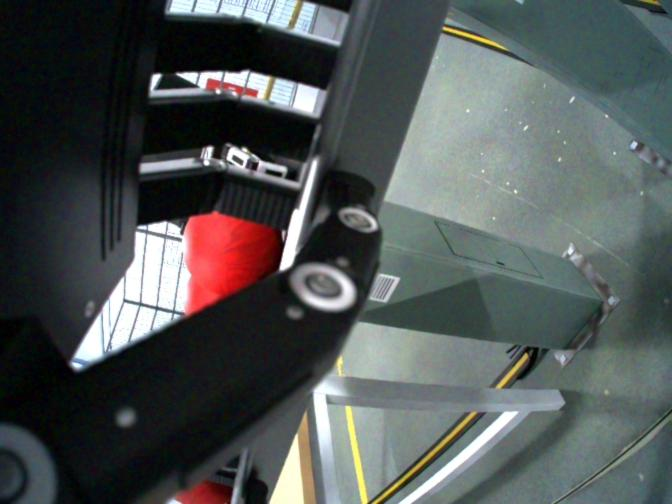

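>>> move(arm6={"joints":{"hand_little":-0.65,"hand_ring":-0.65,"hand_middle":-0.65,"hand_index":-0.65,"hand_thumb_bend":-0.25,"hand_speed":-0.92,"hand_force_limit":0.4}}, cameras=["arm6_cam_wrist","cam_high"])

>>> zoom_image(camera="cam_high", region=[350, 200, 550, 340])

Scene clock: 2520.07 s.
Joint torques (N m): arm1=[2.84 -12.81 8.76 3.6 0.91 -0.05] | arm2=[-1.08 5.95 12.07 0.95 -0.45 -0.11] | arm3=[0.91 -14.04 10.47 0.54 1.08 -0.19] | arm4=[-5.6 -10.93 3.89 2.47 0.22 0.4] | arm5=[-0.73 -9.76 9.68 -0.4 0.89 0.05] | arm6=[-1.61 -22.77 8.39 1.35 0.59 -0.07]
Motor temperatures (°C): arm1=[25 33 37 25 27 27] | arm2=[29 28 45 28 27 27] | arm3=[27 28 41 27 28 28] | arm4=[26 33 29 27 28 24] | arm5=[28 40 41 27 28 24] | arm6=[25 35 55 28 27 27]
Heat: arm1: hottest joint3_rad 37 °C; arm2: hottest joint3_rad 45 °C; arm3: hottest joint3_rad 41 °C; arm4: hottest joint2_rad 33 °C; arm5: hottest joint3_rad 41 °C; arm6: hottest joint3_rad 55 °C.
move: arm6 off_target
Joint velocities: within noise
arm1, arm2, arm3, arm4, arm5: as last shown
arm1.joint_positions: joint1_rad=+0.999 joint2_rad=+1.560 joint3_rad=+0.581 joint4_rad=+0.628 joint5_rad=+0.978 joint6_rad=+0.219 hand_little=-0.180 hand_ring=-0.138 hand_middle=-0.033 hand_index=-0.143 hand_thumb_turn=-1.000 hand_thumb_bend=+0.007 hand_force_limit=+0.400 hand_speed=-0.920
arm1.little_load_n: 2.5
arm1.ring_load_n: 13.0
arm1.index_load_n: 16.5
arm1.thumb_turn_load_n: 4.5
arm1.hand: x=-0.2730 y=+0.1661 z=+1.0836 quat_wxyz=(+0.037, +0.016, -0.772, +0.634)
arm1.hand_target: x=-0.2452 y=+0.1700 z=+1.1182 quat_wxyz=(-0.002, +0.000, -0.755, +0.656)
arm4.joint_positions: joint1_rad=-0.790 joint2_rad=+1.790 joint3_rad=+0.380 joint4_rad=+1.185 joint5_rad=-0.842 joint6_rad=-0.184 hand_little=-0.253 hand_ring=-0.192 hand_middle=-0.158 hand_index=-0.211 hand_thumb_turn=-1.000 hand_thumb_bend=+0.005 hand_force_limit=+0.400 hand_speed=-0.920
arm4.little_load_n: 7.0
arm4.ring_load_n: 4.5
arm4.index_load_n: 7.5
arm4.thumb_bend_load_n: 23.5
arm4.thumb_turn_load_n: 3.0
arm4.hand: x=-0.3457 y=-0.1597 z=+1.0912 quat_wxyz=(-0.650, +0.759, +0.028, -0.015)
arm4.hand_target: x=-0.3238 y=-0.1651 z=+1.0992 quat_wxyz=(-0.656, +0.754, +0.000, -0.001)
arm5.joint_positions: joint1_rad=+0.118 joint2_rad=+1.730 joint3_rad=+1.003 joint4_rad=-0.638 joint5_rad=+1.437 joint6_rad=+1.335 hand_little=-0.356 hand_ring=-0.217 hand_middle=+0.056 hand_index=-0.117 hand_thumb_turn=-1.000 hand_thumb_bend=+0.001 hand_force_limit=+0.200 hand_speed=-0.920
arm5.thumb_turn_load_n: 3.0
arm5.hand: x=-0.0297 y=+0.0507 z=+1.1123 quat_wxyz=(+0.435, -0.485, -0.580, +0.489)
arm5.hand_target: x=-0.0325 y=+0.0405 z=+1.1199 quat_wxyz=(+0.433, -0.491, -0.572, +0.494)
arm6.joint_positions: joint1_rad=+1.236 joint2_rad=+2.374 joint3_rad=+1.997 joint4_rad=-0.095 joint5_rad=+1.247 joint6_rad=+0.472 hand_little=-0.152 hand_ring=-0.146 hand_middle=-0.130 hand_index=-0.191 hand_thumb_turn=-1.000 hand_thumb_bend=+0.000 hand_force_limit=+0.400 hand_speed=-0.920
arm6.joint_status: hand_little off_target (ended at -0.152, target -0.650); hand_ring off_target (ended at -0.146, target -0.650); hand_middle off_target (ended at -0.130, target -0.650); hand_index off_target (ended at -0.191, target -0.650); hand_thumb_bend off_target (ended at +0.000, target -0.250); the others done
arm6.hand_stopped_by: force,force,force,force,force,target
arm6.little_load_n: 0.0
arm6.ring_load_n: 4.5
arm6.middle_load_n: 7.0
arm6.index_load_n: 8.5
arm6.thumb_bend_load_n: 24.0
arm6.thumb_turn_load_n: 0.5
arm6.hand: x=-0.1627 y=-0.1362 z=+1.1338 quat_wxyz=(-0.656, +0.755, -0.005, +0.001)
arm6.hand_target: x=-0.1622 y=-0.1335 z=+1.1230 quat_wxyz=(-0.656, +0.755, -0.003, +0.006)
arm6.hand_status: not commanded
arm6_cam_wrist: T_world_to_cam=[[0.29965, -0.12435, -0.94591, 1.10039], [-0.80847, -0.55951, -0.18256, -0.00311], [-0.50655, 0.81944, -0.26818, 0.44775]] pos_world=[-0.10544, -0.23181, 1.16039]

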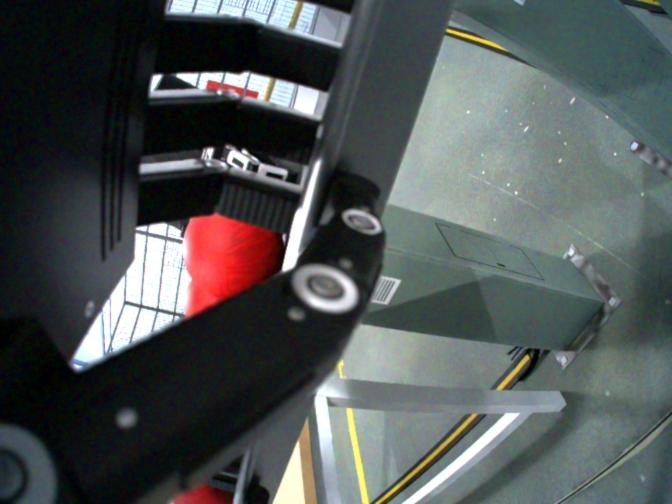

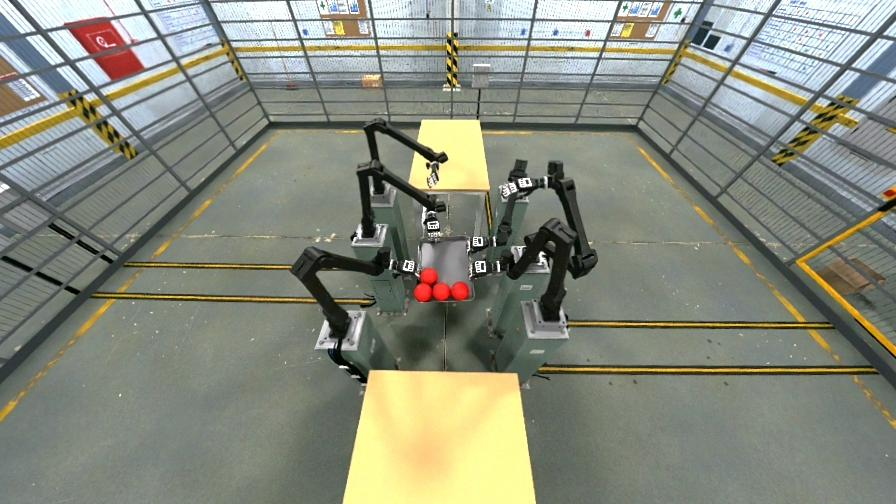

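Scaled by 2.520.

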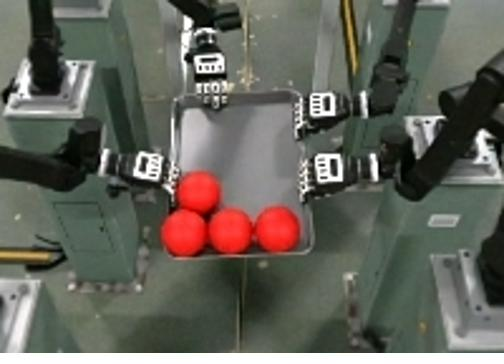

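>>> move(arm6={"target":[-0.166,-0.142,1.140,0.6561,-0.7547,0,0],"speed":0.03}, cameras=[])

>>> move(arm5={"joints":{"hand_little":0.6,"hand_ring":0.6,"hand_middle":0.6,"hand_index":0.6,"hand_thumb_bend":0.15,"hand_speed":-0.6}}, cameras=["cam_high","arm5_cam_wrist"])

>>> zoom_image(camera="cam_high", region=[350, 200, 550, 340])

Scene clock: 2534.33 s.
Joint torques (N m): arm1=[3.43 -12.86 8.7 3.38 0.92 -0.04] | arm2=[-1.14 6.01 12.1 0.92 -0.44 -0.09] | arm3=[1.03 -14.74 10.19 0.69 1.16 -0.24] | arm4=[-5.54 -10.87 3.89 2.47 0.22 0.4] | arm5=[-0.5 -9.35 9.63 -0.4 0.91 0.05] | arm6=[-0.73 -24.64 8.38 0.54 0.51 -0.07]
Motor temperatures (°C): arm1=[25 34 37 25 27 27] | arm2=[29 28 45 28 27 27] | arm3=[27 28 41 27 28 28] | arm4=[26 33 29 27 28 24] | arm5=[28 40 41 27 28 24] | arm6=[25 35 56 28 27 27]
Heat: arm1: hottest joint3_rad 37 °C; arm2: hottest joint3_rad 45 °C; arm3: hottest joint3_rad 41 °C; arm4: hottest joint2_rad 33 °C; arm5: hottest joint3_rad 41 °C; arm6: hottest joint3_rad 56 °C.
move: arm6 done
Joint velocities: within noise
arm1, arm2, arm3, arm4, arm5: as last shown
arm1.little_load_n: 2.0
arm4.little_load_n: 7.5
arm4.ring_load_n: 5.0
arm4.thumb_turn_load_n: 2.5
arm5.little_load_n: 11.0
arm5.index_load_n: 1.5
arm6.joint_positions: joint1_rad=+1.236 joint2_rad=+2.374 joint3_rad=+1.997 joint4_rad=-0.095 joint5_rad=+1.247 joint6_rad=+0.472 hand_little=-0.152 hand_ring=-0.146 hand_middle=-0.130 hand_index=-0.191 hand_thumb_turn=-1.000 hand_thumb_bend=+0.000 hand_force_limit=+0.400 hand_speed=-0.920
arm6.joint_status: not commanded
arm6.hand_stopped_by: force,force,force,force,force,target
arm6.little_load_n: 0.0
arm6.ring_load_n: 4.5
arm6.middle_load_n: 7.0
arm6.index_load_n: 8.5
arm6.thumb_bend_load_n: 23.5
arm6.thumb_turn_load_n: 0.5
arm6.hand: x=-0.1627 y=-0.1362 z=+1.1338 quat_wxyz=(-0.656, +0.755, -0.005, +0.001)
arm6.hand_target: x=-0.1661 y=-0.1419 z=+1.1400 quat_wxyz=(-0.656, +0.755, +0.000, +0.000)
arm6.hand_status: done (0.009 m and 0.6 deg from the pose sent, 0.009 m and 0.6 deg at the start)

Scene clock: 2535.67 s.
Joint torques (N m): arm1=[3.08 -13.04 8.62 3.52 0.9 -0.04] | arm2=[-1.14 5.95 12.08 0.9 -0.45 -0.09] | arm3=[1.38 -13.92 10.52 0.65 1.11 -0.14] | arm4=[-5.48 -10.93 3.88 2.48 0.23 0.4] | arm5=[-0.32 -9.99 9.68 -0.38 0.89 0.04] | arm6=[-0.73 -24.7 8.38 0.55 0.52 -0.07]
Motor temperatures (°C): arm1=[25 34 37 25 27 27] | arm2=[29 28 45 28 27 27] | arm3=[27 28 41 27 28 28] | arm4=[26 33 29 27 28 24] | arm5=[28 39 41 27 28 24] | arm6=[25 35 56 28 27 27]
Heat: arm1: hottest joint3_rad 37 °C; arm2: hottest joint3_rad 45 °C; arm3: hottest joint3_rad 41 °C; arm4: hottest joint2_rad 33 °C; arm5: hottest joint3_rad 41 °C; arm6: hottest joint3_rad 56 °C.
move: arm5 done
Joint velocities: within noise
arm1, arm2, arm3, arm4, arm6: as last shown
arm1.ring_load_n: 12.5
arm1.thumb_turn_load_n: 5.0
arm1.hand_target: x=-0.2457 y=+0.1700 z=+1.1180 quat_wxyz=(-0.001, +0.000, -0.755, +0.655)
arm3.middle_load_n: -0.5
arm4.joint_positions: joint1_rad=-0.792 joint2_rad=+1.790 joint3_rad=+0.380 joint4_rad=+1.185 joint5_rad=-0.842 joint6_rad=-0.184 hand_little=-0.253 hand_ring=-0.192 hand_middle=-0.158 hand_index=-0.211 hand_thumb_turn=-1.000 hand_thumb_bend=+0.005 hand_force_limit=+0.400 hand_speed=-0.920
arm4.index_load_n: 8.0
arm4.hand: x=-0.3451 y=-0.1600 z=+1.0912 quat_wxyz=(-0.650, +0.759, +0.027, -0.015)
arm4.hand_target: x=-0.3236 y=-0.1654 z=+1.0991 quat_wxyz=(-0.656, +0.754, +0.000, +0.000)
arm5.joint_positions: joint1_rad=+0.113 joint2_rad=+1.730 joint3_rad=+1.003 joint4_rad=-0.638 joint5_rad=+1.437 joint6_rad=+1.346 hand_little=+0.600 hand_ring=+0.600 hand_middle=+0.600 hand_index=+0.600 hand_thumb_turn=-1.000 hand_thumb_bend=+0.150 hand_force_limit=+0.200 hand_speed=-0.600
arm5.joint_status: all done
arm5.hand_stopped_by: target,target,target,target,target,target
arm5.little_load_n: 0.0
arm5.ring_load_n: 0.0
arm5.middle_load_n: 0.0
arm5.index_load_n: 0.0
arm5.thumb_bend_load_n: 0.5
arm5.thumb_turn_load_n: 0.0
arm5.hand: x=-0.0320 y=+0.0506 z=+1.1126 quat_wxyz=(+0.433, -0.489, -0.577, +0.490)
arm5.hand_target: x=-0.0353 y=+0.0405 z=+1.1204 quat_wxyz=(+0.432, -0.496, -0.568, +0.495)
arm5.hand_status: not commanded
arm6.joint_positions: joint1_rad=+1.236 joint2_rad=+2.374 joint3_rad=+1.997 joint4_rad=-0.095 joint5_rad=+1.247 joint6_rad=+0.470 hand_little=-0.152 hand_ring=-0.146 hand_middle=-0.130 hand_index=-0.191 hand_thumb_turn=-1.000 hand_thumb_bend=+0.000 hand_force_limit=+0.400 hand_speed=-0.920
arm6.thumb_bend_load_n: 24.0
arm6.thumb_turn_load_n: 0.0
arm6.hand: x=-0.1626 y=-0.1362 z=+1.1337 quat_wxyz=(-0.656, +0.755, -0.005, +0.001)
arm6.hand_target: x=-0.1660 y=-0.1419 z=+1.1400 quat_wxyz=(-0.656, +0.755, +0.000, +0.000)
pictures: arm5_cam_wrist, cam_high
arm5_cam_wrist: T_world_to_cam=[[0.10635, 0.30299, -0.94704, 1.03923], [0.69091, -0.70747, -0.14876, 0.21818], [-0.71507, -0.6385, -0.28458, 0.44235]] pos_world=[0.05505, 0.12192, 1.14253]

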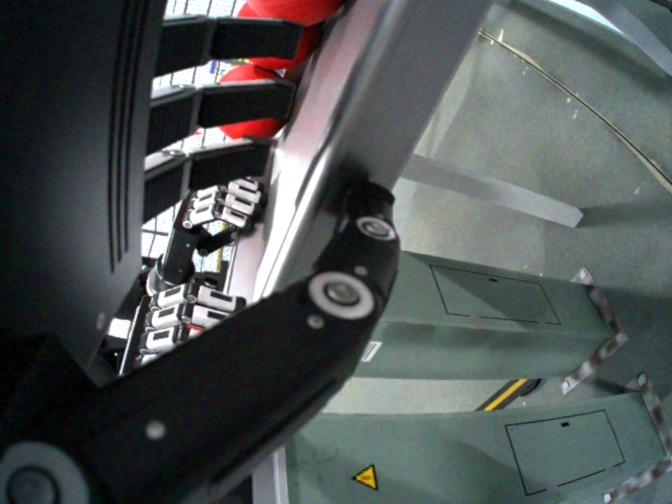

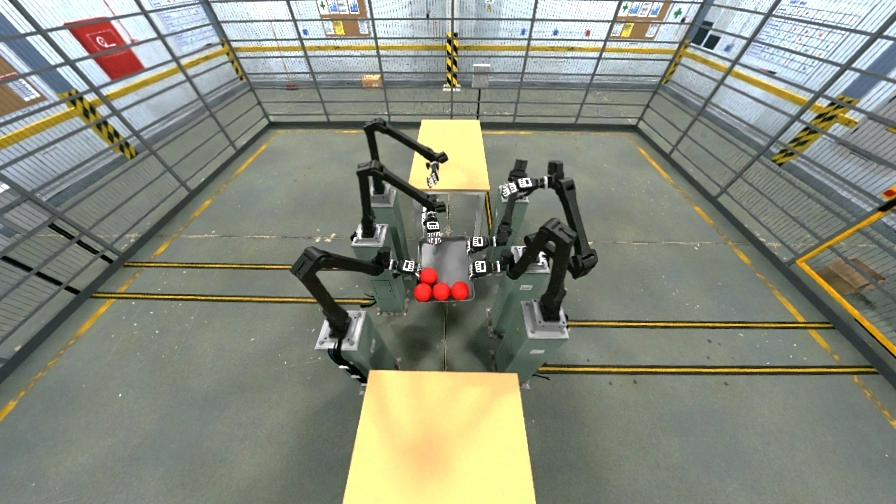

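Scaled by 2.520.

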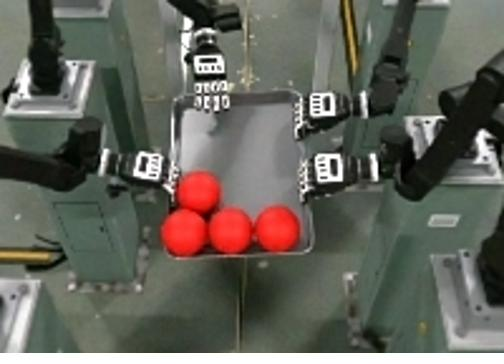

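>>> move(arm3={"target":[0.45,0.28,1.33,0,0,0.7548,-0.6560],"speed":0.4}, arm5={"target":[0.005,0.036,1.122,0.4305,-0.4950,-0.5694,0.4952],"speed":0.08}, cameras=[])

>>> move(arm5={"target":[0.01,0.10,1.21,0.4305,-0.4950,-0.5694,0.4952],"speed":0.2}, cameras=["cam_high"])

Scene clock: 2547.07 s.
Joint torques (N m): arm1=[2.78 -12.63 8.65 3.48 0.9 -0.07] | arm2=[-1.08 6.07 12.1 0.9 -0.44 -0.1] | arm3=[0.91 3.49 9.31 3.45 -0.34 0.23] | arm4=[-5.48 -10.93 3.86 2.47 0.24 0.4] | arm5=[0.91 -10.4 9.89 -1.1 0.57 0.12] | arm6=[-0.73 -24.7 8.38 0.54 0.51 -0.06]
Motor temperatures (°C): arm1=[25 35 38 25 27 27] | arm2=[29 28 46 28 27 27] | arm3=[27 28 41 27 28 28] | arm4=[26 33 29 27 28 24] | arm5=[28 39 41 27 28 24] | arm6=[25 36 55 28 27 27]
Heat: arm1: hottest joint3_rad 38 °C; arm2: hottest joint3_rad 46 °C; arm3: hottest joint3_rad 41 °C; arm4: hottest joint2_rad 33 °C; arm5: hottest joint3_rad 41 °C; arm6: hottest joint3_rad 55 °C.
move: arm3 done; arm5 off_target
Joint velocities: within noise
arm1, arm4, arm6: as last shown
arm1.ring_load_n: 13.0
arm1.index_load_n: 17.0
arm2.joint_positions: joint1_rad=-1.211 joint2_rad=+0.327 joint3_rad=+1.026 joint4_rad=-1.056 joint5_rad=-1.150 joint6_rad=-0.288 hand_little=+0.600 hand_ring=+0.600 hand_middle=+0.600 hand_index=+0.600 hand_thumb_turn=-1.000 hand_thumb_bend=+0.150 hand_force_limit=+0.200 hand_speed=-0.600
arm2.joint_status: not commanded
arm2.hand_stopped_by: target,target,target,target,target,target
arm2.little_load_n: 0.0
arm2.ring_load_n: 0.0
arm2.middle_load_n: 0.0
arm2.index_load_n: 0.0
arm2.thumb_bend_load_n: 0.0
arm2.thumb_turn_load_n: 0.0
arm2.hand: x=-0.1003 y=-0.3579 z=+1.4892 quat_wxyz=(-0.655, +0.756, -0.007, -0.011)
arm2.hand_target: x=-0.1016 y=-0.3595 z=+1.5010 quat_wxyz=(-0.657, +0.754, +0.000, -0.001)
arm2.hand_status: not commanded
arm3.joint_positions: joint1_rad=-0.880 joint2_rad=+0.284 joint3_rad=+0.401 joint4_rad=-0.334 joint5_rad=-0.836 joint6_rad=-0.180 hand_little=+0.250 hand_ring=+0.250 hand_middle=+0.250 hand_index=+0.250 hand_thumb_turn=-1.000 hand_thumb_bend=+0.000 hand_force_limit=+0.000 hand_speed=+0.000
arm3.joint_status: not commanded
arm3.hand_stopped_by: target,target,target,target,target,target
arm3.little_load_n: 0.0
arm3.ring_load_n: 0.0
arm3.middle_load_n: -0.5
arm3.index_load_n: 0.0
arm3.thumb_bend_load_n: 0.5
arm3.thumb_turn_load_n: 0.0
arm3.hand: x=+0.4542 y=+0.2808 z=+1.3294 quat_wxyz=(+0.005, +0.005, -0.755, +0.655)
arm3.hand_target: x=+0.4512 y=+0.2787 z=+1.3321 quat_wxyz=(+0.003, -0.002, -0.751, +0.660)
arm3.hand_status: done (0.004 m and 0.8 deg from the pose sent, 0.190 m and 104.3 deg at the start)
arm4.little_load_n: 7.0
arm4.ring_load_n: 4.5
arm5.joint_positions: joint1_rad=+0.173 joint2_rad=+1.839 joint3_rad=+1.161 joint4_rad=-1.274 joint5_rad=+1.437 joint6_rad=+1.946 hand_little=+0.600 hand_ring=+0.600 hand_middle=+0.600 hand_index=+0.600 hand_thumb_turn=-1.000 hand_thumb_bend=+0.150 hand_force_limit=+0.200 hand_speed=-0.600
arm5.joint_status: not commanded
arm5.hand_stopped_by: target,target,target,target,target,target
arm5.little_load_n: 0.0
arm5.ring_load_n: 0.0
arm5.middle_load_n: -0.5
arm5.index_load_n: 0.0
arm5.thumb_bend_load_n: 0.0
arm5.thumb_turn_load_n: 0.0
arm5.hand: x=-0.0055 y=+0.0492 z=+1.1166 quat_wxyz=(+0.438, -0.495, -0.569, +0.490)
arm5.hand_target: x=+0.0017 y=+0.0362 z=+1.1221 quat_wxyz=(+0.429, -0.499, -0.566, +0.496)
arm5.hand_status: off_target (0.018 m and 1.0 deg from the pose sent, 0.041 m and 1.3 deg at the start)
arm6.middle_load_n: 6.5
arm6.index_load_n: 8.0

Scene clock: 2548.70 s.
Joint torques (N m): arm1=[3.08 -12.86 8.59 3.43 0.91 -0.04] | arm2=[-1.14 6.12 12.08 0.94 -0.45 -0.1] | arm3=[0.91 2.67 9.25 3.44 -0.35 0.2] | arm4=[-5.54 -10.87 3.86 2.48 0.23 0.41] | arm5=[0.32 -9.47 7.41 -1.29 0.41 0.11] | arm6=[-0.73 -24.7 8.38 0.54 0.51 -0.06]
Motor temperatures (°C): arm1=[25 35 38 25 27 27] | arm2=[29 28 46 28 27 27] | arm3=[27 28 41 27 28 28] | arm4=[26 33 29 27 28 24] | arm5=[28 39 41 27 28 24] | arm6=[25 36 55 28 27 27]
Heat: arm1: hottest joint3_rad 38 °C; arm2: hottest joint3_rad 46 °C; arm3: hottest joint3_rad 41 °C; arm4: hottest joint2_rad 33 °C; arm5: hottest joint3_rad 41 °C; arm6: hottest joint3_rad 55 °C.
move: arm5 done
Joint velocities: within noise
arm1, arm2, arm3, arm6: as last shown
arm1.index_load_n: 16.5
arm3.thumb_bend_load_n: 0.0
arm4.joint_positions: joint1_rad=-0.792 joint2_rad=+1.790 joint3_rad=+0.380 joint4_rad=+1.185 joint5_rad=-0.842 joint6_rad=-0.184 hand_little=-0.253 hand_ring=-0.192 hand_middle=-0.158 hand_index=-0.211 hand_thumb_turn=-1.000 hand_thumb_bend=+0.005 hand_force_limit=+0.400 hand_speed=-0.920
arm4.joint_status: not commanded
arm4.hand_stopped_by: force,force,force,force,force,target
arm4.little_load_n: 7.5
arm4.ring_load_n: 4.5
arm4.middle_load_n: 2.0
arm4.index_load_n: 8.0
arm4.thumb_bend_load_n: 23.5
arm4.thumb_turn_load_n: 2.5
arm4.hand: x=-0.3451 y=-0.1600 z=+1.0912 quat_wxyz=(-0.650, +0.759, +0.027, -0.015)
arm4.hand_target: x=-0.3236 y=-0.1654 z=+1.0991 quat_wxyz=(-0.656, +0.754, +0.000, +0.000)
arm4.hand_status: not commanded
arm5.joint_positions: joint1_rad=+0.221 joint2_rad=+1.614 joint3_rad=+1.124 joint4_rad=-1.596 joint5_rad=+1.418 joint6_rad=+2.094 hand_little=+0.600 hand_ring=+0.600 hand_middle=+0.600 hand_index=+0.600 hand_thumb_turn=-1.000 hand_thumb_bend=+0.150 hand_force_limit=+0.200 hand_speed=-0.600
arm5.joint_status: not commanded
arm5.hand_stopped_by: target,target,target,target,target,target
arm5.little_load_n: 0.0
arm5.ring_load_n: 0.0
arm5.middle_load_n: 0.0
arm5.index_load_n: 0.0
arm5.thumb_bend_load_n: 0.5
arm5.thumb_turn_load_n: 0.0
arm5.hand: x=+0.0054 y=+0.0981 z=+1.2085 quat_wxyz=(+0.427, -0.494, -0.573, +0.495)
arm5.hand_target: x=+0.0094 y=+0.0989 z=+1.2103 quat_wxyz=(+0.425, -0.494, -0.575, +0.495)
arm5.hand_status: done (0.005 m and 0.6 deg from the pose sent, 0.107 m and 1.0 deg at the start; a joint's target at an end of its range on 25 of 49 steps)
arm6.middle_load_n: 7.0
arm6.index_load_n: 8.5

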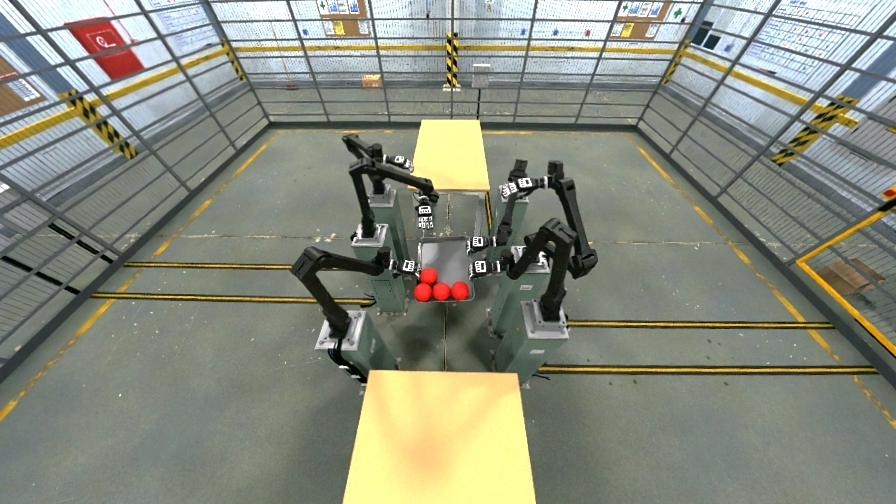

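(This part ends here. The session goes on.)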